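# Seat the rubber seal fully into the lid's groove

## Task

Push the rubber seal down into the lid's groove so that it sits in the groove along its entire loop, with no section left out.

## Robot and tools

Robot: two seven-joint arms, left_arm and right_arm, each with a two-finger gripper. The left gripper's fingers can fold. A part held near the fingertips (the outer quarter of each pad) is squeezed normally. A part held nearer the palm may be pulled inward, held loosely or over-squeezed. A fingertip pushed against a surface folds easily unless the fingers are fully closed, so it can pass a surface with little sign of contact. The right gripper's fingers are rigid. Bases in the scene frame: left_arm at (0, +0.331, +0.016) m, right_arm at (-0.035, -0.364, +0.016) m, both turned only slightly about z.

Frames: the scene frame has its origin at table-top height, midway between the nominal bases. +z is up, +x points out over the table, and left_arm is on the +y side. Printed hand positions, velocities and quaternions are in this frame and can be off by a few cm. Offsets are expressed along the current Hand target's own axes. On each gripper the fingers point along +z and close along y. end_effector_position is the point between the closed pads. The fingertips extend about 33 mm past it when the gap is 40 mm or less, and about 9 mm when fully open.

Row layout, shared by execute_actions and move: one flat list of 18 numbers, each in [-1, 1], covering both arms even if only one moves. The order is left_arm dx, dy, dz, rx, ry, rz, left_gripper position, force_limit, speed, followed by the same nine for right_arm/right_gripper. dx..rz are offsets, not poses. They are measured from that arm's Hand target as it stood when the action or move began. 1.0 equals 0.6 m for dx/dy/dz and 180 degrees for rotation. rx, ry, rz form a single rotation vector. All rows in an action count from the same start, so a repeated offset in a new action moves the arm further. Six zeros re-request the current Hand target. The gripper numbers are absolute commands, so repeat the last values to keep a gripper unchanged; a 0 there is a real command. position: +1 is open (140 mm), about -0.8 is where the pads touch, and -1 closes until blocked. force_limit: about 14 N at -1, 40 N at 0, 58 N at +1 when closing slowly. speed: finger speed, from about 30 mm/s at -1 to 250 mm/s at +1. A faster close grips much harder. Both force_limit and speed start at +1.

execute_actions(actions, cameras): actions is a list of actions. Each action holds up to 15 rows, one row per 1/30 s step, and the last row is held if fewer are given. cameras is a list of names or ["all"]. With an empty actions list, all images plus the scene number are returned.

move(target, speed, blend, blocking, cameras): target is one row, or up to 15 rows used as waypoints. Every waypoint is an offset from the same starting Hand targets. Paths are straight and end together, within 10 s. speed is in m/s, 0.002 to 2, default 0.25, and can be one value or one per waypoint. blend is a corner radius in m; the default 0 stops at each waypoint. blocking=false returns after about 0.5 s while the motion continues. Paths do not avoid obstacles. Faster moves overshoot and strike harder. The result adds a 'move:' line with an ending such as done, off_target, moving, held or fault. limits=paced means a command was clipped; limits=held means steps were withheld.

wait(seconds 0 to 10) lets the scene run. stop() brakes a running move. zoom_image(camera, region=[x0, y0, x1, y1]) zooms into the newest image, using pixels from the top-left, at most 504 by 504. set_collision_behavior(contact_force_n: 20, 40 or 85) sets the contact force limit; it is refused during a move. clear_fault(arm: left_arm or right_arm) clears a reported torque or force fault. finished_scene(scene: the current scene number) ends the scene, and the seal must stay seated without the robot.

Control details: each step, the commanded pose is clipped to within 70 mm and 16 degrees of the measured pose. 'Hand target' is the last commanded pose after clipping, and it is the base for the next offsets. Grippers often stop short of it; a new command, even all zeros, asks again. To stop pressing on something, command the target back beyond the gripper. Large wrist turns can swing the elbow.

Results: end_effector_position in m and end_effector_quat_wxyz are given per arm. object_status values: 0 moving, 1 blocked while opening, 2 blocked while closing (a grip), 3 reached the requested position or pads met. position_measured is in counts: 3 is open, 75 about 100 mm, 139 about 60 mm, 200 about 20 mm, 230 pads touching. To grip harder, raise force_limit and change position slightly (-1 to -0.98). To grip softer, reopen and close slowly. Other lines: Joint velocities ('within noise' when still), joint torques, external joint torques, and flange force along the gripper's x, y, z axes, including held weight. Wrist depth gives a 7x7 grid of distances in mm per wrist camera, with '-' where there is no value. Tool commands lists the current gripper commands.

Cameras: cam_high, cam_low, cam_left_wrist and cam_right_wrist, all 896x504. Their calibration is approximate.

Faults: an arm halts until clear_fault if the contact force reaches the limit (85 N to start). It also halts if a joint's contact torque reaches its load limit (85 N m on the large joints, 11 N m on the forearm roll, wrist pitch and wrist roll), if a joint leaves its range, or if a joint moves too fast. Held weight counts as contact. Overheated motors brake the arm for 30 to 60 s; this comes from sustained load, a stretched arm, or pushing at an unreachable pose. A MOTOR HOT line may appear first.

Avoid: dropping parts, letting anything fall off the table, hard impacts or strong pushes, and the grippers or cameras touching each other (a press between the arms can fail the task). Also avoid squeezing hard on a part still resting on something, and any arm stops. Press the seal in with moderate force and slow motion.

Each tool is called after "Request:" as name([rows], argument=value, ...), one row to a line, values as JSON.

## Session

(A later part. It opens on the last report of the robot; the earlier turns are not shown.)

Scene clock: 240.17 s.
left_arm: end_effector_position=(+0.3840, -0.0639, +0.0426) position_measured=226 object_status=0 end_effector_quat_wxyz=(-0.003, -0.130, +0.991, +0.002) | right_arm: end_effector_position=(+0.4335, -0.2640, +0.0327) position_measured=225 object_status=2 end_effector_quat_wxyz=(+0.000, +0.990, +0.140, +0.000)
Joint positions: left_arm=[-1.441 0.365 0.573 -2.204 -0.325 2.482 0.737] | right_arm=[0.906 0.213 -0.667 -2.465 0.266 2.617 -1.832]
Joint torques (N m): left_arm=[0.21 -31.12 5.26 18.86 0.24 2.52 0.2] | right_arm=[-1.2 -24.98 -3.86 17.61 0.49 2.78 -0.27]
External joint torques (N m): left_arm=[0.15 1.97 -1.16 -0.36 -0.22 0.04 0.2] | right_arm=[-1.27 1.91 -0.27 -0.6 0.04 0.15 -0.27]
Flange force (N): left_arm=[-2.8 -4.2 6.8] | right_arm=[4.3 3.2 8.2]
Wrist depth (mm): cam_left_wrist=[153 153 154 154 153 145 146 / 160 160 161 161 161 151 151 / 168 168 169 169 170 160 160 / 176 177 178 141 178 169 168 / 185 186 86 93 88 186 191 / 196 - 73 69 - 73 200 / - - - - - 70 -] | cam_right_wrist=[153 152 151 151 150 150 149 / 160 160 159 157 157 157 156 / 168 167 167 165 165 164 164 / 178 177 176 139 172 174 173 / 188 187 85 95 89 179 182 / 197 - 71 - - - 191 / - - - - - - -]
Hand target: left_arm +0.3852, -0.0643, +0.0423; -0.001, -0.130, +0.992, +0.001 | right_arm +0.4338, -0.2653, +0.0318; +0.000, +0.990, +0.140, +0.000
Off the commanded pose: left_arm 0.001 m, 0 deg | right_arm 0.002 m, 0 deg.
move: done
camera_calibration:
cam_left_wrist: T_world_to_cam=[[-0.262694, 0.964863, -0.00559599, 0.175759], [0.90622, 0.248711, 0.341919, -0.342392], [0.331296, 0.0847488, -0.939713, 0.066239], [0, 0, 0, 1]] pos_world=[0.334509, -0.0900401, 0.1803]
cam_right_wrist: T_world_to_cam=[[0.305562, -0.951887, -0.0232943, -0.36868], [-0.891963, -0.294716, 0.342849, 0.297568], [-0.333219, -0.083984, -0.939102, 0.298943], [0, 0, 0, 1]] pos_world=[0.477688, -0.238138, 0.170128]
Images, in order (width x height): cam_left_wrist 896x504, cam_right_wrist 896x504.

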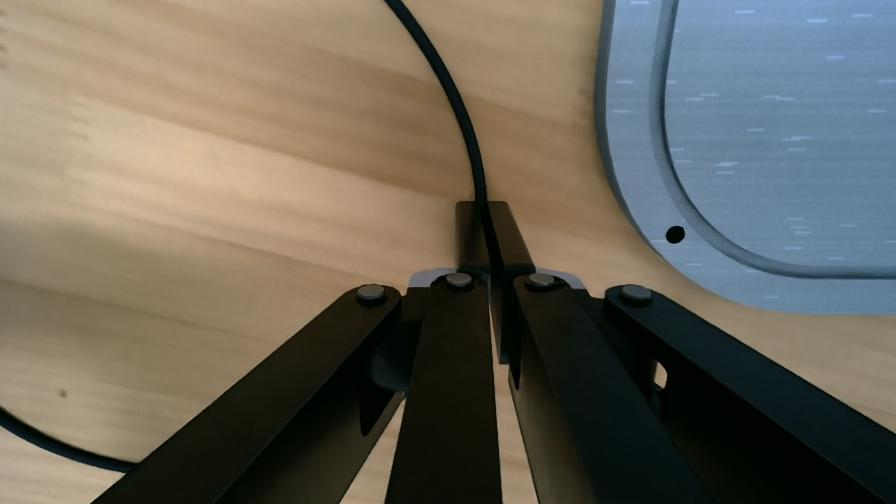

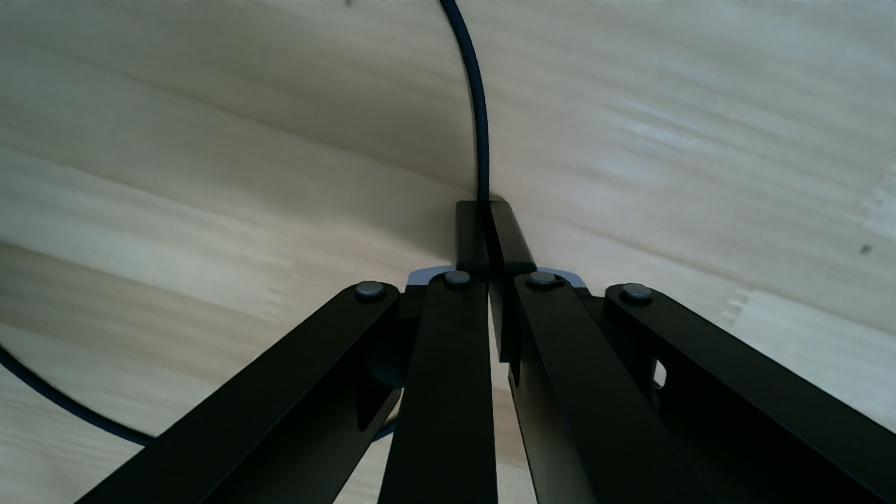

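Request:
move([
  [0,0,-0.13,0,0,0,-1,-1,-1,0,0,-0.13,0,0,0,-1,-1,-1],
  [0.132,0.484,-0.13,0,0,0,-1,-1,-1,-0.131,-0.452,-0.13,0,0,0,-1,-1,-1],
], speed=[0.08,0.1], cameras=["all"])

Scene clock: 252.93 s.
left_arm: end_effector_position=(+0.2358, +0.1948, +0.1215) position_measured=226 object_status=2 end_effector_quat_wxyz=(-0.004, -0.129, +0.992, +0.001) | right_arm: end_effector_position=(+0.2840, -0.0270, +0.1102) position_measured=225 object_status=2 end_effector_quat_wxyz=(+0.000, +0.990, +0.144, +0.001)
Joint positions: left_arm=[-1.138 -0.882 0.693 -3.014 0.627 2.153 0.341] | right_arm=[1.15 -0.059 -0.339 -2.497 -0.032 2.443 -1.023]
Joint velocities: left_arm=[0 0.002 0 0 0 -0.001 -0.005] | right_arm=[within noise]
Joint torques (N m): left_arm=[-0.54 0.17 -9.7 19.45 1.11 2.24 -0.24] | right_arm=[-0.24 -24.88 0.79 20.99 0.7 2.43 0.29]
External joint torques (N m): left_arm=[-0.54 -0.25 -0.85 -0.46 0.5 -0.29 -0.24] | right_arm=[-0.29 0.68 0.25 -0.03 0.17 -0.24 0.29]
Flange force (N): left_arm=[3.7 0.8 -1.9] | right_arm=[1.2 -1.5 0.8]
Wrist depth (mm): cam_left_wrist=[213 213 213 222 227 228 230 / 223 224 227 228 237 238 239 / 233 234 234 235 249 249 250 / 245 246 246 141 258 262 262 / 257 255 86 93 88 270 277 / 284 - 73 69 - 73 288 / - - - - - 70 -] | cam_right_wrist=[- - - 215 221 220 219 / - 222 - - 231 230 229 / - 231 - - 243 242 241 / - - 248 120 253 254 253 / 274 - 84 95 89 263 268 / 287 - 71 - - - 280 / - - - - - - -]
Hand target: left_arm +0.2342, +0.1959, +0.1210; -0.001, -0.130, +0.992, +0.001 | right_arm +0.2830, -0.0266, +0.1099; +0.000, +0.990, +0.140, +0.000
Off the commanded pose: left_arm 0.002 m, 0 deg | right_arm 0.001 m, 0 deg.
joint sent to its limit (left arm) — joint 4 (elbow), lower limit, where the elbow is as bent as it goes. The joint targets still meet the commanded pose.
move: done
camera_calibration:
cam_left_wrist: T_world_to_cam=[[-0.259051, 0.965847, -0.00570854, -0.113472], [0.908315, 0.245622, 0.338575, -0.29886], [0.328414, 0.0825231, -0.940922, 0.168843], [0, 0, 0, 1]] pos_world=[0.186614, 0.16907, 0.259407]
cam_right_wrist: T_world_to_cam=[[0.314279, -0.949061, -0.0226365, -0.0981272], [-0.890251, -0.302917, 0.340139, 0.206962], [-0.32967, -0.0867466, -0.940103, 0.340853], [0, 0, 0, 1]] pos_world=[0.327457, -0.000868381, 0.24782]

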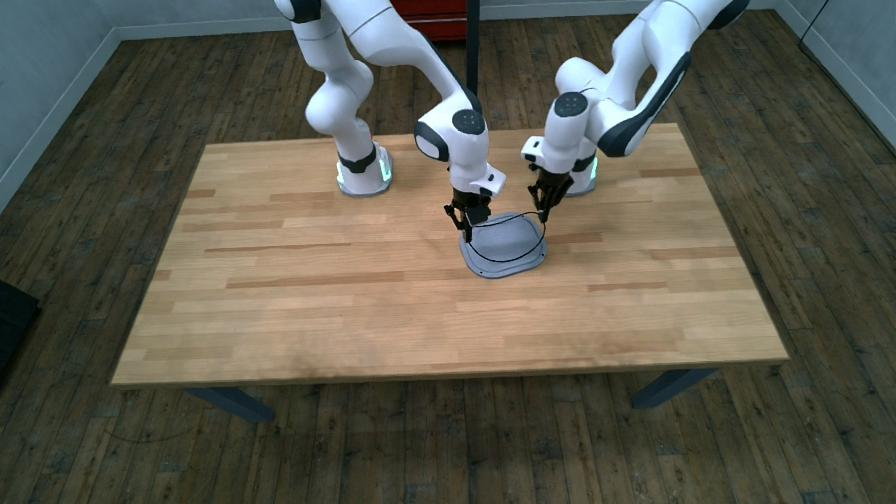

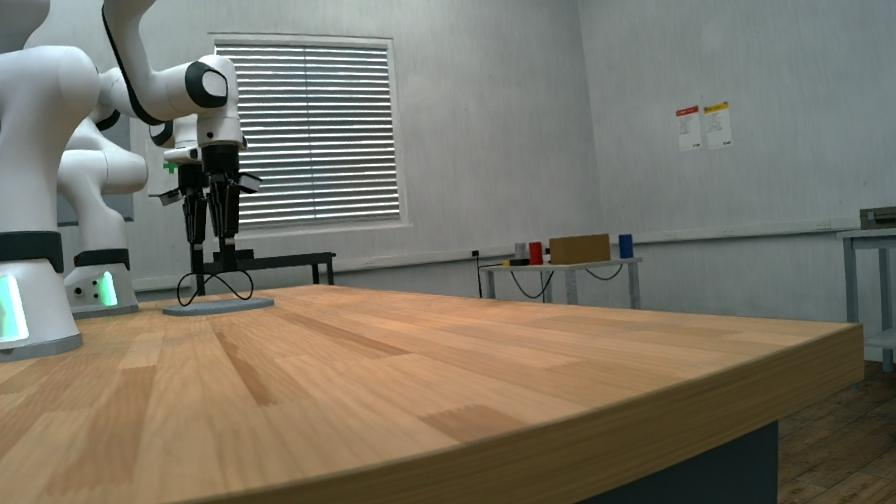

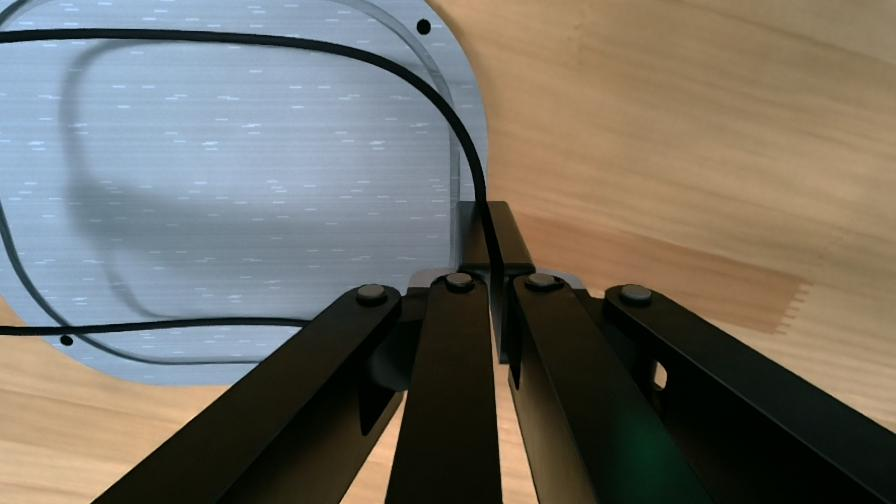

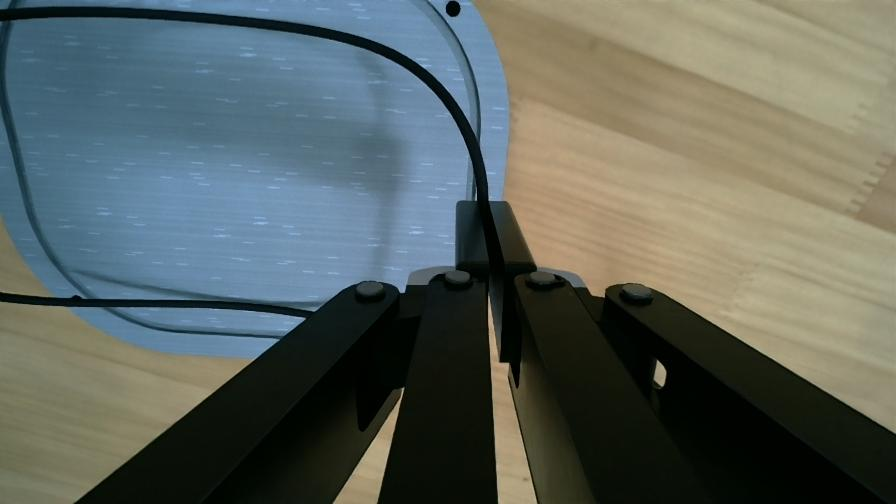

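Request:
move([
  [0,-0.015,0.08,0,0,0,-1,-1,-1,0,-0.002,0.08,0,0,0,-1,-1,-1],
  [0,-0.015,0.109,0,0,0,-1,-1,-1,0,-0.002,0.107,0,0,0,-1,-1,-1],
], speed=[0.1,0.04], cameras=["all"])

Scene clock: 277.87 s.
left_arm: end_effector_position=(+0.2369, +0.1866, +0.0557) position_measured=226 object_status=2 end_effector_quat_wxyz=(-0.002, -0.128, +0.992, +0.000) | right_arm: end_effector_position=(+0.2824, -0.0256, +0.0461) position_measured=225 object_status=2 end_effector_quat_wxyz=(+0.001, +0.990, +0.139, +0.000)
Joint positions: left_arm=[-1.451 -0.824 1.157 -3.015 1.052 2.261 0.081] | right_arm=[1.151 0.101 -0.327 -2.52 0.061 2.614 -1.076]
Joint velocities: left_arm=[0 0 0 -0.001 0.001 0.001 -0.004] | right_arm=[within noise]
Joint torques (N m): left_arm=[-0.63 3.07 -12.59 13.15 1.06 2.28 -0.22] | right_arm=[-0.48 -27.99 -0.76 18.19 0.83 2.74 -0.2]
External joint torques (N m): left_arm=[-0.61 -0.42 -0.82 -0.31 0.49 -0.27 -0.22] | right_arm=[-0.55 0.54 0 -0.39 0.42 0.1 -0.2]
Flange force (N): left_arm=[2.9 0.1 -3.2] | right_arm=[1.4 0.6 2.9]
Wrist depth (mm): cam_left_wrist=[156 156 157 158 168 169 169 / 163 162 163 163 175 176 177 / 170 171 171 170 184 185 185 / 178 179 180 140 191 194 194 / 188 188 86 93 89 200 205 / 198 - 73 69 - 73 214 / - - - - - 70 -] | cam_right_wrist=[154 153 - 153 163 163 162 / - 161 162 160 171 171 170 / - 167 169 - 180 179 178 / - - - 120 187 188 188 / 189 - 79 95 89 195 198 / 198 - 71 - - - 207 / - - - - - - -]
Hand target: left_arm +0.2363, +0.1873, +0.0556; -0.001, -0.130, +0.992, +0.001 | right_arm +0.2827, -0.0255, +0.0457; +0.000, +0.990, +0.140, +0.000
Off the commanded pose: left_arm 0.001 m, 0 deg | right_arm 0.001 m, 0 deg.
joint sent to its limit (left arm) — joint 4 (elbow), lower limit, where the elbow is as bent as it goes. The joint targets still meet the commanded pose.
move: done
camera_calibration:
cam_left_wrist: T_world_to_cam=[[-0.258808, 0.965883, -0.00944771, -0.105432], [0.906863, 0.246338, 0.341932, -0.275508], [0.332594, 0.0799271, -0.939677, 0.106629], [0, 0, 0, 1]] pos_world=[0.187097, 0.16118, 0.193405]
cam_right_wrist: T_world_to_cam=[[0.304812, -0.952191, -0.0205569, -0.0952893], [-0.892482, -0.293101, 0.34288, 0.228563], [-0.332512, -0.0861674, -0.939154, 0.281049], [0, 0, 0, 1]] pos_world=[0.326486, 0.000475754, 0.18362]

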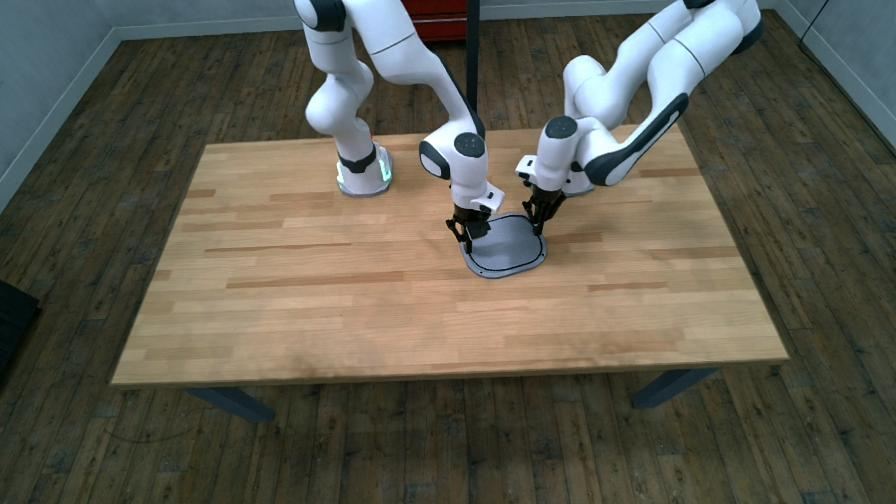

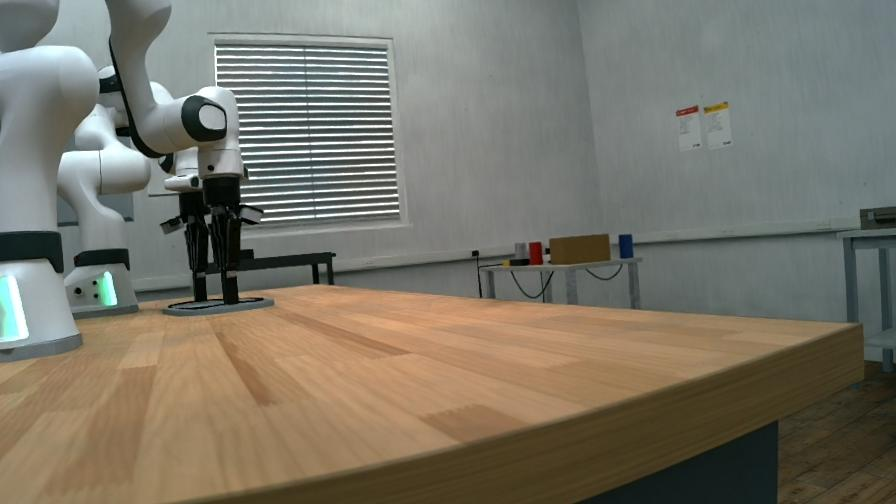

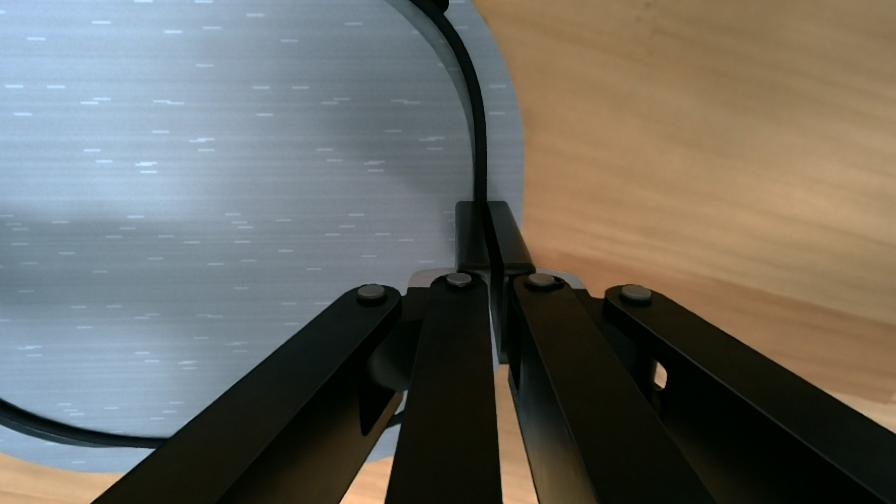

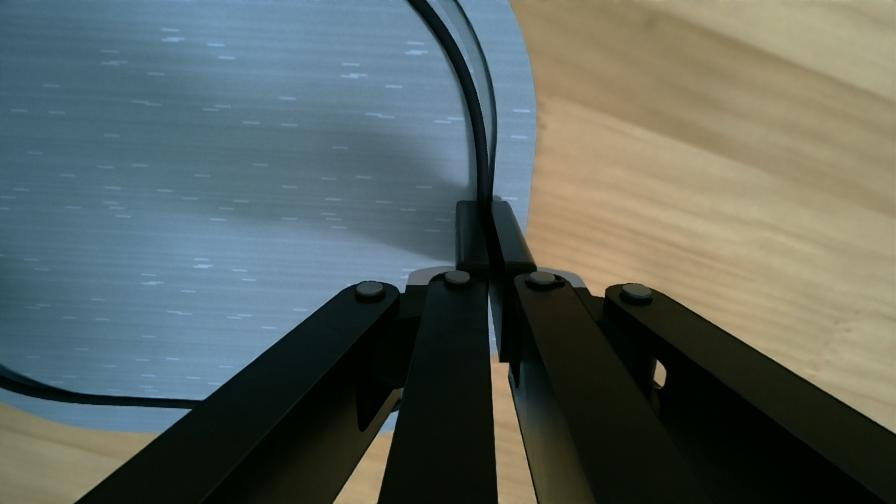

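Request:
move([
  [0,-0.0025,0,0,0,0,-1,-1,-1,0,0.0033,-0.001,0,0,0,-1,-1,-1],
  [0,-0.0025,0,0,0,0,-1,-1,-1,0,0.0033,-0.001,0,0,0,-0.6,-1,-1],
  [0,-0.0025,0,0,0,0,-1,-1,-1,0,0.0033,-0.09,0,0,0,-0.6,-1,-1],
], speed=0.08, cameras=["cam_right_wrist","cam_high"])

Scene clock: 286.00 s.
left_arm: end_effector_position=(+0.2365, +0.1861, +0.0557) position_measured=226 object_status=2 end_effector_quat_wxyz=(-0.002, -0.129, +0.992, +0.000) | right_arm: end_effector_position=(+0.2825, -0.0262, +0.0992) position_measured=205 object_status=3 end_effector_quat_wxyz=(-0.001, +0.990, +0.143, +0.000)
Joint positions: left_arm=[-1.454 -0.823 1.157 -3.015 1.052 2.26 0.076] | right_arm=[1.149 -0.035 -0.336 -2.504 -0.014 2.472 -1.034]
Joint velocities: left_arm=[within noise] | right_arm=[0 -0.001 0 0 -0.001 -0.002 0.007]
Joint torques (N m): left_arm=[-0.63 4.35 -13.14 13.14 0.7 2.43 -0.14] | right_arm=[-0.38 -26.42 0.06 20.15 0.22 2.46 0.33]
External joint torques (N m): left_arm=[-0.6 0.88 -1.35 -0.34 0.13 -0.12 -0.14] | right_arm=[-0.43 -0.49 -0.28 -0.39 -0.29 -0.19 0.33]
Flange force (N): left_arm=[2.2 -3.6 -0.5] | right_arm=[-2.9 1.8 -2.1]
Wrist depth (mm): cam_left_wrist=[156 156 157 158 168 169 170 / 162 162 163 163 175 176 176 / 170 170 171 170 184 185 186 / 178 179 180 141 191 194 195 / 187 188 86 93 89 200 205 / 197 - 73 69 - 73 214 / - - - - - 70 -] | cam_right_wrist=[- - - 201 211 209 209 / - - 214 205 221 219 219 / - - - - 231 231 230 / 239 - - 121 239 243 242 / 262 - 89 259 95 82 255 / 274 - 78 - - 74 264 / - - - - - - -]
Hand target: left_arm +0.2367, +0.1858, +0.0556; -0.001, -0.130, +0.992, +0.001 | right_arm +0.2832, -0.0274, +0.0997; +0.000, +0.990, +0.140, +0.000
Off the commanded pose: left_arm 0.000 m, 0 deg | right_arm 0.002 m, 0 deg.
move: done
camera_calibration:
cam_right_wrist: T_world_to_cam=[[0.312985, -0.949419, -0.0253647, -0.0964657], [-0.889409, -0.302361, 0.342827, 0.209217], [-0.333156, -0.0847401, -0.939056, 0.331084], [0, 0, 0, 1]] pos_world=[0.326574, -0.000271392, 0.236735]
Images, in order (width x height): cam_high 896x504, cam_right_wrist 896x504.

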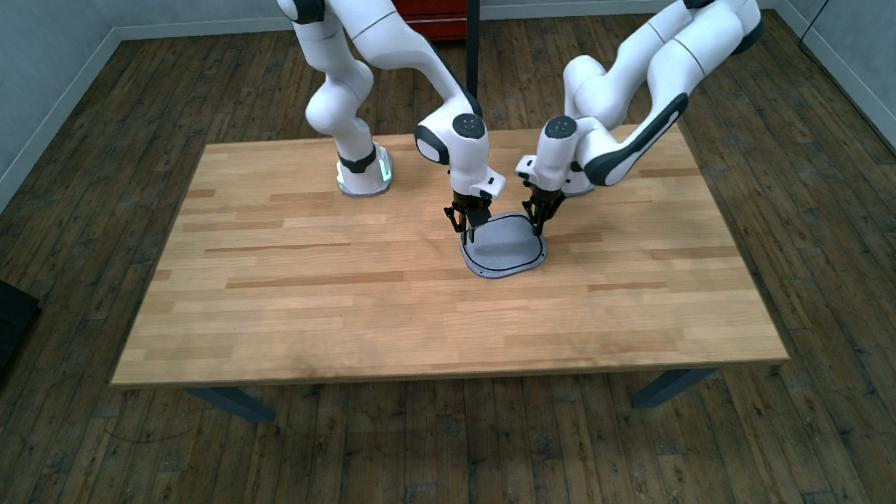

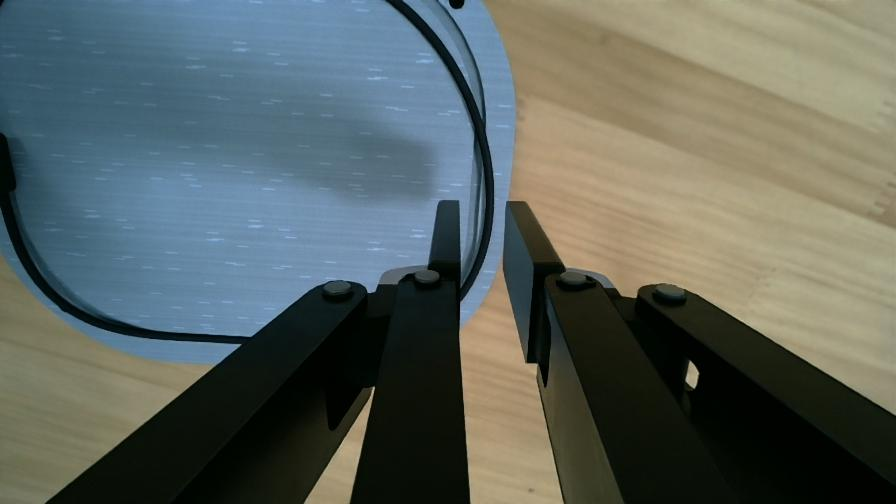

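Request:
move(target=[0,0,0,0,0,0,-1,-1,-1,0.005,-0.095,-0.25,0,0,0,-1,-1,-1], cameras=["cam_right_wrist"])

Request:
zoom_image(camera="cam_high", region=[450, 205, 560, 290])

Scene clock: 292.63 s.
left_arm: end_effector_position=(+0.2365, +0.1861, +0.0557) position_measured=226 object_status=2 end_effector_quat_wxyz=(-0.002, -0.129, +0.992, +0.000) | right_arm: end_effector_position=(+0.2705, +0.0286, +0.2500) position_measured=230 object_status=3 end_effector_quat_wxyz=(-0.001, +0.990, +0.144, +0.001)
Joint positions: left_arm=[-1.454 -0.823 1.157 -3.015 1.052 2.26 0.076] | right_arm=[1.177 -0.168 -0.258 -2.217 -0.047 2.057 -0.915]
Joint velocities: left_arm=[within noise] | right_arm=[0 0 0.001 0.001 -0.001 -0.003 0.003]
Joint torques (N m): left_arm=[-0.64 4.38 -13.13 13.11 0.72 2.42 -0.13] | right_arm=[-0.3 -24.9 1.26 24.26 0.74 2.32 0.26]
External joint torques (N m): left_arm=[-0.65 0.94 -1.39 -0.38 0.15 -0.13 -0.13] | right_arm=[-0.28 0.57 0.11 -0.05 0.03 -0.33 0.26]
Flange force (N): left_arm=[2.2 -3.8 -0.3] | right_arm=[1.0 -1.2 -0.3]
Wrist depth (mm): cam_left_wrist=[155 156 157 158 168 169 170 / 162 163 163 163 175 177 177 / 170 170 172 170 184 185 186 / 178 179 179 140 192 194 194 / 187 187 86 93 88 201 205 / 198 - 73 69 - 73 215 / - - - - - 70 -] | cam_right_wrist=[350 348 - - 345 344 344 / 360 361 358 - 363 361 361 / 155 201 - - 379 376 377 / 158 403 408 120 395 397 396 / 120 420 82 - 89 411 418 / 112 - 71 - - - 436 / - - - - - - -]
Hand target: left_arm +0.2367, +0.1858, +0.0556; -0.001, -0.130, +0.992, +0.001 | right_arm +0.2703, +0.0281, +0.2498; +0.000, +0.990, +0.140, +0.000
Off the commanded pose: left_arm 0.000 m, 0 deg | right_arm 0.001 m, 0 deg.
move: done
camera_calibration:
cam_right_wrist: T_world_to_cam=[[0.314276, -0.94901, -0.0247241, -0.0374058], [-0.889739, -0.30353, 0.340932, 0.163918], [-0.331052, -0.0851485, -0.939763, 0.472925], [0, 0, 0, 1]] pos_world=[0.314163, 0.0545243, 0.387628]
Images, in order (width x height): cam_right_wrist 896x504.

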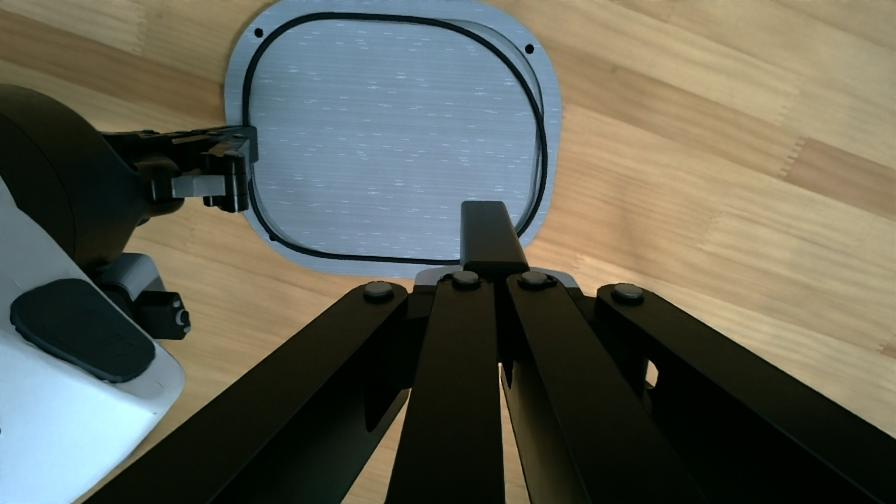

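This scene's latest camera images include none from cam_high. They are from: cam_right_wrist. cam_high's image comes with the result of a call that names it in "cameras".

Request:
move([
  [0,0,0,0,0,0,-1,-1,-1,0.155,-0.149,0.28,0,0,0,-1,-1,-1],
  [0,0,0,0,0,0,-1,-1,-1,0.155,-0.149,0.331,0,0,0,-1,-1,-1],
], speed=[0.2,0.06], cameras=["cam_right_wrist","cam_high"])

Scene clock: 308.07 s.
left_arm: end_effector_position=(+0.2365, +0.1861, +0.0557) position_measured=226 object_status=2 end_effector_quat_wxyz=(-0.002, -0.129, +0.992, +0.000) | right_arm: end_effector_position=(+0.3109, +0.0998, +0.1294) position_measured=230 object_status=3 end_effector_quat_wxyz=(+0.010, +0.991, +0.132, -0.005)
Joint positions: left_arm=[-1.454 -0.823 1.157 -3.015 1.052 2.26 0.076] | right_arm=[1.171 0.238 -0.249 -2.05 0.067 2.258 -0.95]
Joint torques (N m): left_arm=[-0.58 4.43 -13.13 13.16 0.7 2.43 -0.12] | right_arm=[-0.22 -38.01 -2.07 22.2 0.67 2.43 0.05]
External joint torques (N m): left_arm=[-0.57 0.93 -1.4 -0.26 0.13 -0.11 -0.12] | right_arm=[-0.29 -0.44 -0.45 -0.45 0.05 -0.15 0.04]
Flange force (N): left_arm=[2.0 -3.7 -0.5] | right_arm=[-1.8 2.1 -0.6]
Wrist depth (mm): cam_left_wrist=[155 155 157 157 168 169 169 / 162 163 163 163 175 176 176 / 170 170 171 170 184 185 185 / 178 179 179 141 192 194 195 / 188 188 86 93 88 200 205 / 198 - 73 69 - 73 214 / - - - - - 70 -] | cam_right_wrist=[237 237 238 237 238 239 239 / 248 249 243 - 243 250 251 / 262 262 - - - 261 264 / 277 276 - 120 116 278 279 / 285 194 82 95 89 291 296 / 146 - 71 - - - 309 / - - - - - - -]
Hand target: left_arm +0.2367, +0.1858, +0.0556; -0.001, -0.130, +0.992, +0.001 | right_arm +0.3115, +0.0990, +0.1299; +0.011, +0.991, +0.132, -0.005 (not the last commanded pose)
Off the commanded pose: left_arm 0.000 m, 0 deg | right_arm 0.091 m, 2 deg.
move: held (right_arm; a check stopped the path); path passed 0 of 2 targets; limits=held
pose unreachable (right arm): on one or more control steps of this call, first in action 0 (counted from 0), this arm could not follow its commanded pose, so it was not sent that pose on those steps. It may still have moved: this result reports where it is.
cause: moving toward the commanded pose would bring a part of the arm too close to another arm (a part of this arm just beyond joint 5 (forearm roll) and a part of the left arm just beyond its joint 6 (wrist pitch), at the place that arm is still heading or pushing toward).
camera_calibration:
cam_right_wrist: T_world_to_cam=[[0.291537, -0.956549, -0.00447842, 0.0196164], [-0.893762, -0.274064, 0.355075, 0.259216], [-0.340874, -0.0995151, -0.934827, 0.382805], [0, 0, 0, 1]] pos_world=[0.356447, 0.127901, 0.265903]
Images, in order (width x height): cam_high 896x504, cam_right_wrist 896x504.

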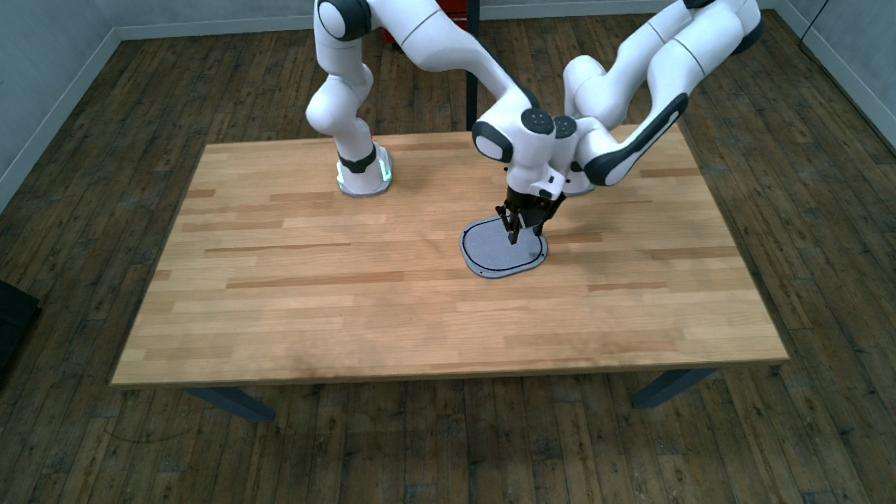

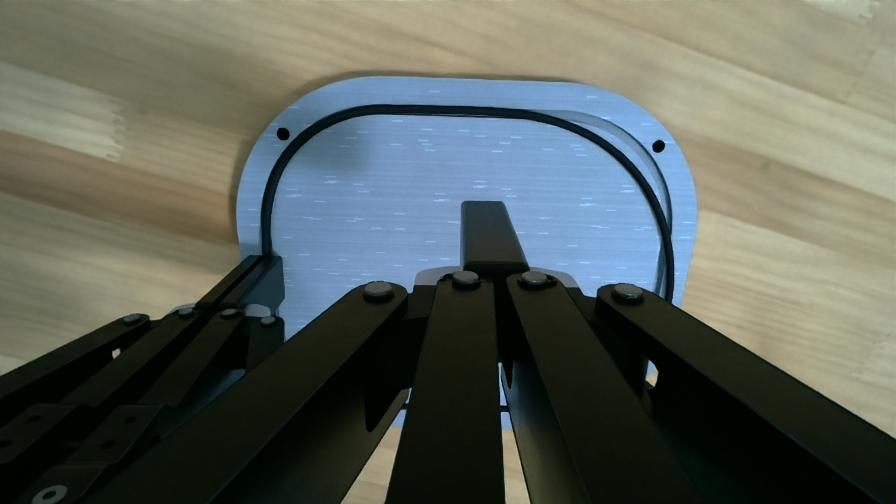

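Request:
move([
  [0,0,0,0,0,0,-1,-1,-1,0.0554,0.0198,0.08,0.0065,0.0041,0,-1,-1,-1],
  [0,0,0,0,0,0,-1,-1,-1,0.0554,0.0198,0.1315,0.0065,0.0041,0,-1,-1,-1],
], speed=[0.15,0.06], cameras=["cam_right_wrist"])

Scene clock: 316.30 s.
left_arm: end_effector_position=(+0.2365, +0.1861, +0.0557) position_measured=226 object_status=2 end_effector_quat_wxyz=(-0.002, -0.129, +0.992, +0.000) | right_arm: end_effector_position=(+0.3276, +0.0915, +0.1013) position_measured=230 object_status=3 end_effector_quat_wxyz=(+0.012, +0.992, +0.122, -0.006)
Joint positions: left_arm=[-1.454 -0.823 1.157 -3.015 1.052 2.26 0.076] | right_arm=[1.143 0.296 -0.252 -2.048 0.086 2.307 -0.973]
Joint torques (N m): left_arm=[-0.62 4.34 -13.1 13.14 0.71 2.44 -0.18] | right_arm=[0.19 -39.39 -2.03 21.85 0.64 2.42 0.09]
External joint torques (N m): left_arm=[-0.61 0.89 -1.32 -0.43 0.14 -0.13 -0.18] | right_arm=[0.13 -0.48 0.04 -0.28 0.05 -0.15 0.09]
Flange force (N): left_arm=[2.4 -3.6 -0.3] | right_arm=[-2.0 1.1 -0.9]
Wrist depth (mm): cam_left_wrist=[155 156 157 158 168 169 169 / 162 162 163 164 175 176 177 / 170 170 171 170 184 185 185 / 178 179 180 141 191 194 195 / 187 188 86 93 88 200 205 / 198 - 73 69 - 73 214 / - - - - - 70 -] | cam_right_wrist=[211 211 212 212 213 214 214 / 221 222 220 220 222 224 225 / 233 231 - - - 234 237 / 246 245 231 126 - 246 251 / 260 255 82 94 89 261 265 / 270 - 71 - - - 279 / - - - - - - -]
Hand target: left_arm +0.2367, +0.1858, +0.0556; -0.001, -0.130, +0.992, +0.001 | right_arm +0.3264, +0.0925, +0.1021; +0.012, +0.992, +0.123, -0.006 (not the last commanded pose)
Off the commanded pose: left_arm 0.000 m, 0 deg | right_arm 0.054 m, 2 deg.
move: held (right_arm; a check stopped the path); path passed 0 of 2 targets; limits=held
pose unreachable (right arm): on one or more control steps of this call, first in action 0 (counted from 0), this arm could not follow its commanded pose, so it was not sent that pose on those steps. It may still have moved: this result reports where it is.
cause: moving toward the commanded pose would bring a part of the arm too close to another arm (a part of this arm just beyond joint 5 (forearm roll) and a part of the left arm just beyond its joint 6 (wrist pitch), at the place that arm is still heading or pushing toward).
camera_calibration:
cam_right_wrist: T_world_to_cam=[[0.271736, -0.962372, 0.00011663, 0.013265], [-0.898648, -0.253699, 0.357867, 0.281229], [-0.344372, -0.0973502, -0.933772, 0.362337], [0, 0, 0, 1]] pos_world=[0.3739, 0.119387, 0.237697]
Images, in order (width x height): cam_right_wrist 896x504.

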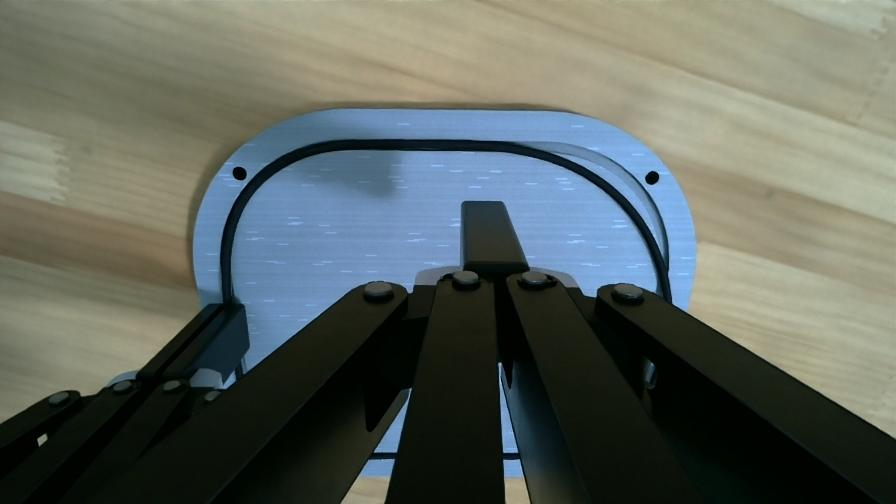

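Request:
move([
  [0,0,-0.001,0,0,0,-1,-1,-1,0,0,0,0,0,0,-1,-1,-1],
  [0,0,-0.001,0,0,0,-0.6,-1,-1,0,0,0,0,0,0,-1,-1,-1],
  [0,0,-0.16,0,0,0,-0.6,-1,-1,0,0,0,0,0,0,-1,-1,-1],
  [-0.1,0.2,-0.25,0,0,0,-1,-1,-1,0,0,0,0,0,0,-1,-1,-1],
], speed=[0.05,0.05,0.1,0.2], cameras=["cam_right_wrist","cam_high"])

Scene clock: 324.93 s.
left_arm: end_effector_position=(+0.2374, +0.1847, +0.0588) position_measured=205 object_status=3 end_effector_quat_wxyz=(-0.001, -0.130, +0.992, -0.001) | right_arm: end_effector_position=(+0.3276, +0.0915, +0.1013) position_measured=230 object_status=3 end_effector_quat_wxyz=(+0.012, +0.992, +0.122, -0.006)
Joint positions: left_arm=[-1.449 -0.832 1.144 -3.015 1.045 2.254 0.077] | right_arm=[1.143 0.296 -0.252 -2.048 0.086 2.307 -0.973]
Joint torques (N m): left_arm=[-0.56 4.58 -12.74 13.4 0.9 2.44 0.05] | right_arm=[0.2 -39.37 -2 21.85 0.65 2.41 0.07]
External joint torques (N m): left_arm=[-0.53 1.16 -0.93 -0.3 0.32 -0.13 0.05] | right_arm=[0.01 -0.49 -0.06 -0.29 0.06 -0.17 0.07]
Flange force (N): left_arm=[0.4 -3.9 2.5] | right_arm=[-1.8 1.3 -1.0]
Wrist depth (mm): cam_left_wrist=[159 158 160 160 170 171 171 / 166 166 166 166 178 179 179 / 173 173 174 174 187 187 188 / 182 182 183 181 193 197 197 / 192 190 86 97 91 95 207 / 200 - - 73 - 73 214 / - - 70 - - - -] | cam_right_wrist=[210 211 212 212 213 213 214 / 221 222 218 222 221 224 225 / 233 231 222 - 224 234 236 / 246 243 - 126 117 247 250 / 261 254 82 94 89 261 265 / 175 - 71 - - - 278 / - - - - - - -]
Hand target: left_arm +0.2371, +0.1849, +0.0582; +0.000, -0.129, +0.992, -0.001 (not the last commanded pose) | right_arm +0.3264, +0.0925, +0.1021; +0.012, +0.992, +0.123, -0.006
Tool commands: left_gripper/position=-0.6 left_gripper/force_limit=-1.0 left_gripper/speed=-1.0 right_gripper/position=-1.0 right_gripper/force_limit=-1.0 right_gripper/speed=-1.0
Off the commanded pose: left_arm 0.199 m, 0 deg | right_arm 0.002 m, 0 deg.
move: held (left_arm; a check stopped the path); path passed 2 of 4 targets; target 4's new numbers were not sent; limits=held
pose unreachable (left arm): on one or more control steps of this call, first in action 0 (counted from 0), this arm could not follow its commanded pose, so it was not sent that pose on those steps. It may still have moved: this result reports where it is.
cause: moving toward the commanded pose would bring a part of the arm too close to another arm (a part of this arm just beyond joint 6 (wrist pitch) and a part of the right arm just beyond its joint 5 (forearm roll), at the place that arm is still heading or pushing toward).
camera_calibration:
cam_right_wrist: T_world_to_cam=[[0.271736, -0.962372, 0.00011663, 0.013265], [-0.898648, -0.253699, 0.357867, 0.281229], [-0.344372, -0.0973502, -0.933772, 0.362337], [0, 0, 0, 1]] pos_world=[0.3739, 0.119387, 0.237697]
Images, in order (width x height): cam_high 896x504, cam_right_wrist 896x504.

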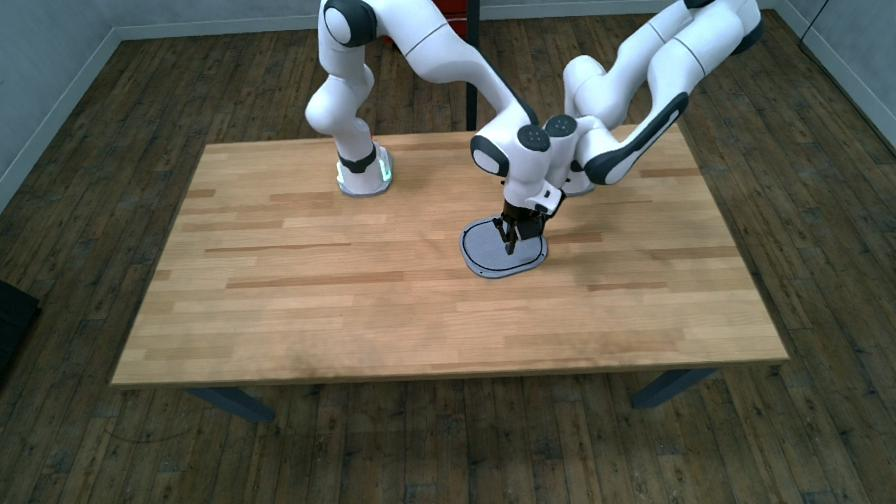

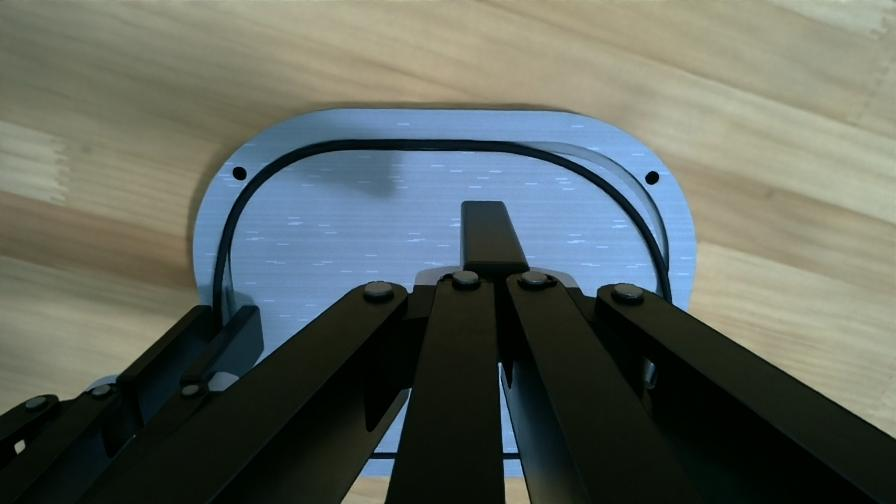

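Request:
move(target=[0,0,0,0,0,0,-0.6,-1,-1,0.05,0.2,-0.1,0,0,0,-1,-1,-1])

Request:
move([
  [0,0,-0.16,0,0,0,-0.6,-1,-1,0,0,0,0,0,0,-1,-1,-1],
  [-0.1,0.25,-0.25,0,0,0,-1,-1,-1,0,0,0,0,0,0,-1,-1,-1],
], speed=[0.1,0.2], cameras=["cam_right_wrist"])

Scene clock: 330.40 s.
left_arm: end_effector_position=(+0.2374, +0.1847, +0.0588) position_measured=205 object_status=3 end_effector_quat_wxyz=(-0.001, -0.130, +0.992, -0.001) | right_arm: end_effector_position=(+0.3857, -0.0138, +0.1648) position_measured=230 object_status=3 end_effector_quat_wxyz=(+0.011, +0.993, +0.118, -0.006)
Joint positions: left_arm=[-1.449 -0.832 1.144 -3.015 1.045 2.254 0.077] | right_arm=[1.036 0.102 -0.344 -2.135 0.028 2.21 -1.13]
Joint velocities: left_arm=[within noise] | right_arm=[0 -0.001 0 -0.001 -0.001 0 -0.006]
Joint torques (N m): left_arm=[-0.57 4.55 -12.62 13.37 0.93 2.44 0.04] | right_arm=[-0.31 -32.87 -1 22.43 0.42 2.35 -0.32]
External joint torques (N m): left_arm=[-0.55 1.06 -0.82 -0.27 0.36 -0.12 0.04] | right_arm=[-0.39 0.03 -0.08 -0.77 -0.24 -0.25 -0.32]
Flange force (N): left_arm=[0.3 -3.9 2.7] | right_arm=[-1.7 2.0 0.4]
Wrist depth (mm): cam_left_wrist=[158 158 160 160 170 171 172 / 165 166 166 167 178 179 179 / 174 173 175 174 187 187 188 / 182 182 183 182 192 197 197 / 191 190 86 97 91 95 208 / 200 - - 73 - 73 215 / - - 70 - - - -] | cam_right_wrist=[267 268 268 269 269 270 271 / 280 281 282 283 283 284 284 / 292 286 284 293 298 300 300 / 308 304 - 126 312 316 317 / 301 316 82 94 89 326 334 / 232 - 71 - - - 352 / - - - - - - -]
Hand target: left_arm +0.2371, +0.1849, +0.0582; +0.000, -0.129, +0.992, -0.001 | right_arm +0.3854, -0.0150, +0.1644; +0.012, +0.992, +0.123, -0.006
Off the commanded pose: left_arm 0.001 m, 0 deg | right_arm 0.001 m, 1 deg.
move: done

Scene clock: 335.00 s.
left_arm: end_effector_position=(+0.2570, +0.3441, +0.2078) position_measured=230 object_status=3 end_effector_quat_wxyz=(+0.000, -0.130, +0.992, -0.002) | right_arm: end_effector_position=(+0.3857, -0.0139, +0.1647) position_measured=230 object_status=3 end_effector_quat_wxyz=(+0.011, +0.993, +0.119, -0.006)
Joint positions: left_arm=[-1.016 -1.445 0.83 -2.854 0.821 1.503 0.571] | right_arm=[1.036 0.102 -0.344 -2.135 0.028 2.209 -1.132]
Joint torques (N m): left_arm=[-0.16 11.63 -17.02 15.89 0.9 2.38 0.2] | right_arm=[-0.13 -32.92 -1.1 22.52 0.45 2.36 -0.28]
External joint torques (N m): left_arm=[-0.13 -0.03 -1.5 0.13 0.16 -0.14 0.2] | right_arm=[-0.1 -0.03 -0.08 -0.62 -0.2 -0.23 -0.29]
Flange force (N): left_arm=[2.8 0.1 -4.0] | right_arm=[-1.6 1.6 0.1]
Wrist depth (mm): cam_left_wrist=[294 294 304 305 305 305 305 / 306 307 317 319 318 318 319 / 322 321 333 333 333 333 334 / 350 350 350 141 346 350 350 / 367 368 86 85 87 361 368 / 385 - 73 - - 72 384 / - - - - - 69 -] | cam_right_wrist=[268 267 268 270 269 269 271 / 280 281 282 282 283 284 284 / 292 286 285 294 299 299 300 / 307 301 306 126 311 314 316 / 325 313 82 94 89 326 335 / 348 - 71 - - - 352 / - - - - - - -]
Hand target: left_arm +0.2570, +0.3454, +0.2080; +0.000, -0.129, +0.992, -0.001 | right_arm +0.3854, -0.0150, +0.1644; +0.012, +0.992, +0.123, -0.006
Off the commanded pose: left_arm 0.001 m, 0 deg | right_arm 0.001 m, 1 deg.
move: done
camera_calibration:
cam_right_wrist: T_world_to_cam=[[0.265185, -0.964192, -0.00323903, -0.100893], [-0.900549, -0.248879, 0.356469, 0.285018], [-0.344511, -0.0916133, -0.934302, 0.431584], [0, 0, 0, 1]] pos_world=[0.432113, 0.013193, 0.301303]
Images, in order (width x height): cam_right_wrist 896x504.

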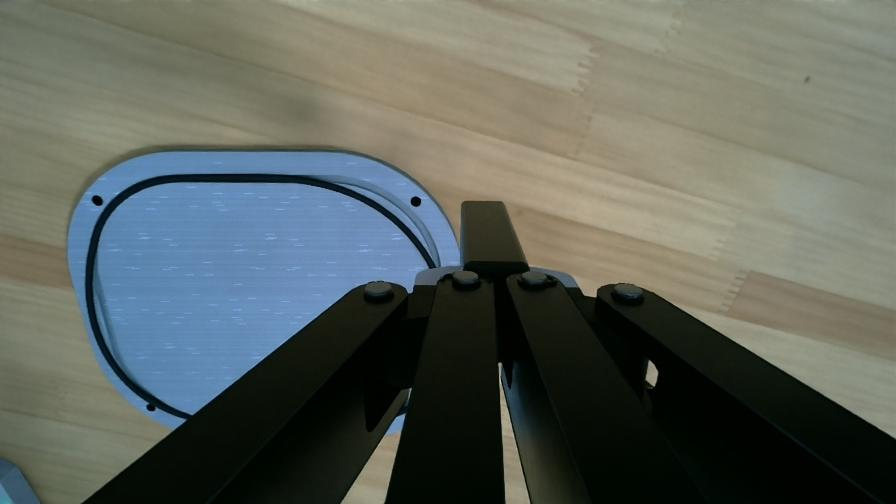

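Request:
move([
  [0,0,0,0,0,0,-1,-1,-1,-0.0187,-0.2705,0.12,0.0071,0.0048,-0.005,-1,-1,-1],
  [0,0,0,0,0,0,-1,-1,-1,-0.0187,-0.2705,0.189,0.0071,0.0048,-0.005,-1,-1,-1],
], speed=[0.2,0.06], cameras=["cam_right_wrist"])

Scene clock: 346.07 s.
left_arm: end_effector_position=(+0.2570, +0.3441, +0.2078) position_measured=230 object_status=3 end_effector_quat_wxyz=(+0.000, -0.129, +0.992, -0.002) | right_arm: end_effector_position=(+0.3333, +0.1357, +0.0473) position_measured=230 object_status=3 end_effector_quat_wxyz=(+0.003, +0.991, +0.131, +0.000)
Joint positions: left_arm=[-1.016 -1.445 0.83 -2.854 0.821 1.503 0.571] | right_arm=[1.149 0.474 -0.225 -1.939 0.145 2.393 -0.991]
Joint velocities: left_arm=[within noise] | right_arm=[0 0 0.001 -0.001 -0.001 0.004 0]
Joint torques (N m): left_arm=[-0.15 11.61 -17.04 15.85 0.87 2.39 0.22] | right_arm=[-0.65 -43.82 -2.46 20.98 0.85 2.76 -0.25]
External joint torques (N m): left_arm=[-0.14 -0.08 -1.56 0.19 0.15 -0.11 0.23] | right_arm=[-0.74 -0.29 0.46 -0.41 0.29 0.13 -0.25]
Flange force (N): left_arm=[2.8 0.2 -4.3] | right_arm=[-0.8 2.3 0.4]
Wrist depth (mm): cam_left_wrist=[295 295 304 305 305 304 305 / 307 306 318 318 319 318 318 / 319 322 334 333 333 333 334 / 235 348 349 141 347 349 350 / 368 368 86 85 87 360 370 / 383 - 73 - - 72 383 / - - - - - 69 -] | cam_right_wrist=[166 166 167 165 165 165 164 / 174 174 173 173 172 172 172 / 183 183 180 176 178 179 180 / 193 192 181 120 178 173 186 / 204 203 82 94 89 184 194 / 216 - 71 - - - 210 / - - - - - - -]
Hand target: left_arm +0.2570, +0.3454, +0.2080; +0.000, -0.129, +0.992, -0.001 | right_arm +0.3338, +0.1366, +0.0475; +0.000, +0.991, +0.131, +0.000
Off the commanded pose: left_arm 0.001 m, 0 deg | right_arm 0.001 m, 0 deg.
move: done
camera_calibration:
cam_right_wrist: T_world_to_cam=[[0.288335, -0.957376, -0.0171198, 0.0488815], [-0.897354, -0.27641, 0.344026, 0.320182], [-0.334095, -0.0838324, -0.938804, 0.313087], [0, 0, 0, 1]] pos_world=[0.377823, 0.161546, 0.184613]
Images, in order (width x height): cam_right_wrist 896x504.

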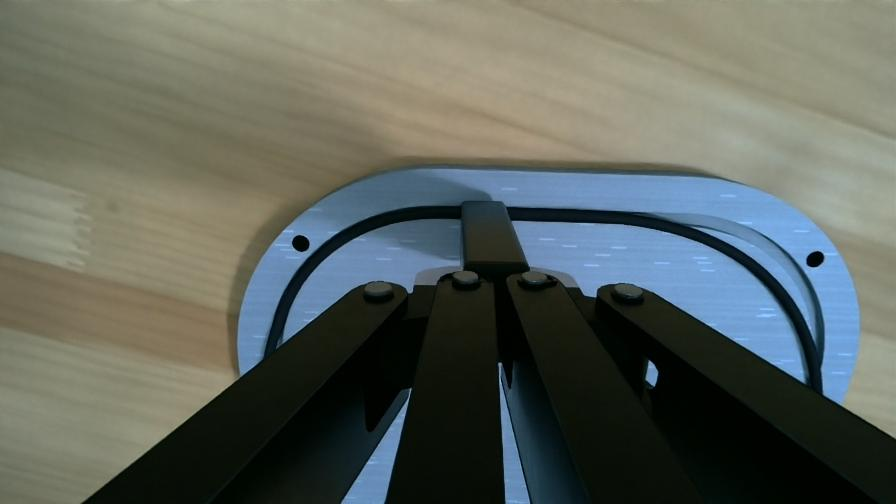

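Request:
move([
  [0,0,0,0,0,0,-1,-1,-1,0.005,0,-0.006,0,0,0,-1,-1,-1],
  [0,0,0,0,0,0,-1,-1,-1,0.005,0,0.011,0,0,0,-1,-1,-1],
  [0,0,0,0,0,0,-1,-1,-1,0.005,0,-0.006,0,0,0,-1,-1,-1],
  [0,0,0,0,0,0,-1,-1,-1,0.005,0.02,-0.006,0,0,0,-1,-1,-1],
  [0,0,0,0,0,0,-1,-1,-1,0.005,0.02,0.011,0,0,0,-1,-1,-1],
  [0,0,0,0,0,0,-1,-1,-1,0.005,0.02,-0.006,0,0,0,-1,-1,-1],
  [0,0,0,0,0,0,-1,-1,-1,0.005,0.04,-0.006,0,0,0,-1,-1,-1],
  [0,0,0,0,0,0,-1,-1,-1,0.005,0.04,0.011,0,0,0,-1,-1,-1],
  [0,0,0,0,0,0,-1,-1,-1,0.005,0.04,-0.006,0,0,0,-1,-1,-1],
], speed=0.06, blend=[0.003,0,0.003,0.003,0,0.003,0.003,0,0], cameras=["cam_right_wrist"])

Scene clock: 358.10 s.
left_arm: end_effector_position=(+0.2570, +0.3441, +0.2078) position_measured=230 object_status=3 end_effector_quat_wxyz=(+0.000, -0.129, +0.992, -0.002) | right_arm: end_effector_position=(+0.3425, +0.1153, +0.0505) position_measured=230 object_status=3 end_effector_quat_wxyz=(-0.001, +0.992, +0.127, +0.000)
Joint positions: left_arm=[-1.016 -1.445 0.83 -2.854 0.821 1.503 0.571] | right_arm=[1.115 0.437 -0.221 -1.99 0.143 2.413 -1.018]
Joint velocities: left_arm=[within noise] | right_arm=[0 -0.001 0.001 0 -0.002 -0.004 0]
Joint torques (N m): left_arm=[-0.16 11.6 -17.03 15.87 0.87 2.37 0.2] | right_arm=[-0.2 -42.96 -3.07 20.86 0.26 2.44 -0.22]
External joint torques (N m): left_arm=[-0.18 -0.09 -1.54 0.14 0.13 -0.13 0.2] | right_arm=[-0.17 -0.44 -0.32 -0.47 -0.29 -0.22 -0.22]
Flange force (N): left_arm=[2.9 0.1 -4.2] | right_arm=[-1.8 2.2 -1.3]
Wrist depth (mm): cam_left_wrist=[294 294 306 303 305 306 307 / 307 307 318 320 318 317 319 / 318 321 332 334 334 333 335 / 307 351 348 141 345 349 350 / 369 369 86 86 87 360 368 / 383 - 73 - - 72 385 / - - - - - 69 -] | cam_right_wrist=[170 170 169 168 167 167 166 / 178 178 177 176 175 174 174 / 187 187 178 181 181 182 183 / 198 195 - 126 181 181 192 / 209 208 82 94 89 182 201 / 221 - 71 - - - 213 / - - - - - - -]
Hand target: left_arm +0.2570, +0.3454, +0.2080; +0.000, -0.129, +0.992, -0.001 | right_arm +0.3429, +0.1142, +0.0511; +0.000, +0.991, +0.131, +0.000
Off the commanded pose: left_arm 0.001 m, 0 deg | right_arm 0.001 m, 0 deg.
move: done; blend cut to 0.0023 m at target 1
camera_calibration:
cam_right_wrist: T_world_to_cam=[[0.281414, -0.959267, -0.0247705, 0.0296989], [-0.898863, -0.272555, 0.343161, 0.321729], [-0.335934, -0.0743049, -0.93895, 0.317059], [0, 0, 0, 1]] pos_world=[0.387344, 0.139737, 0.188034]
Images, in order (width x height): cam_right_wrist 896x504.

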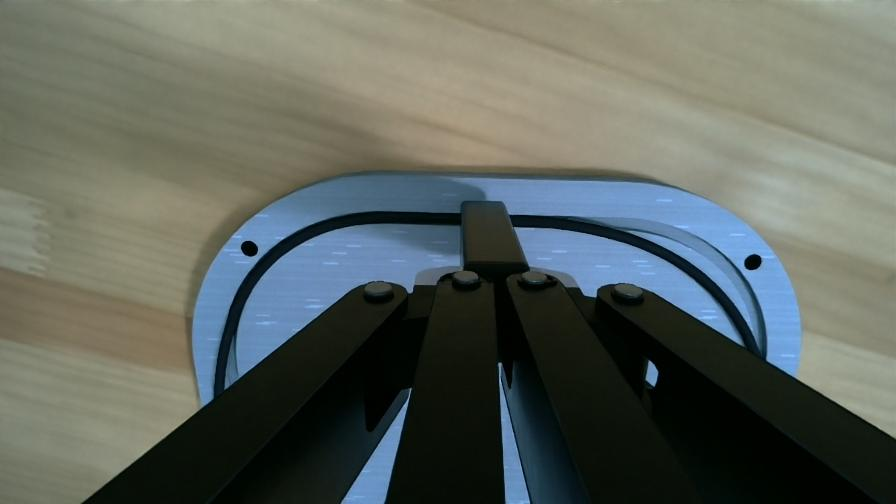

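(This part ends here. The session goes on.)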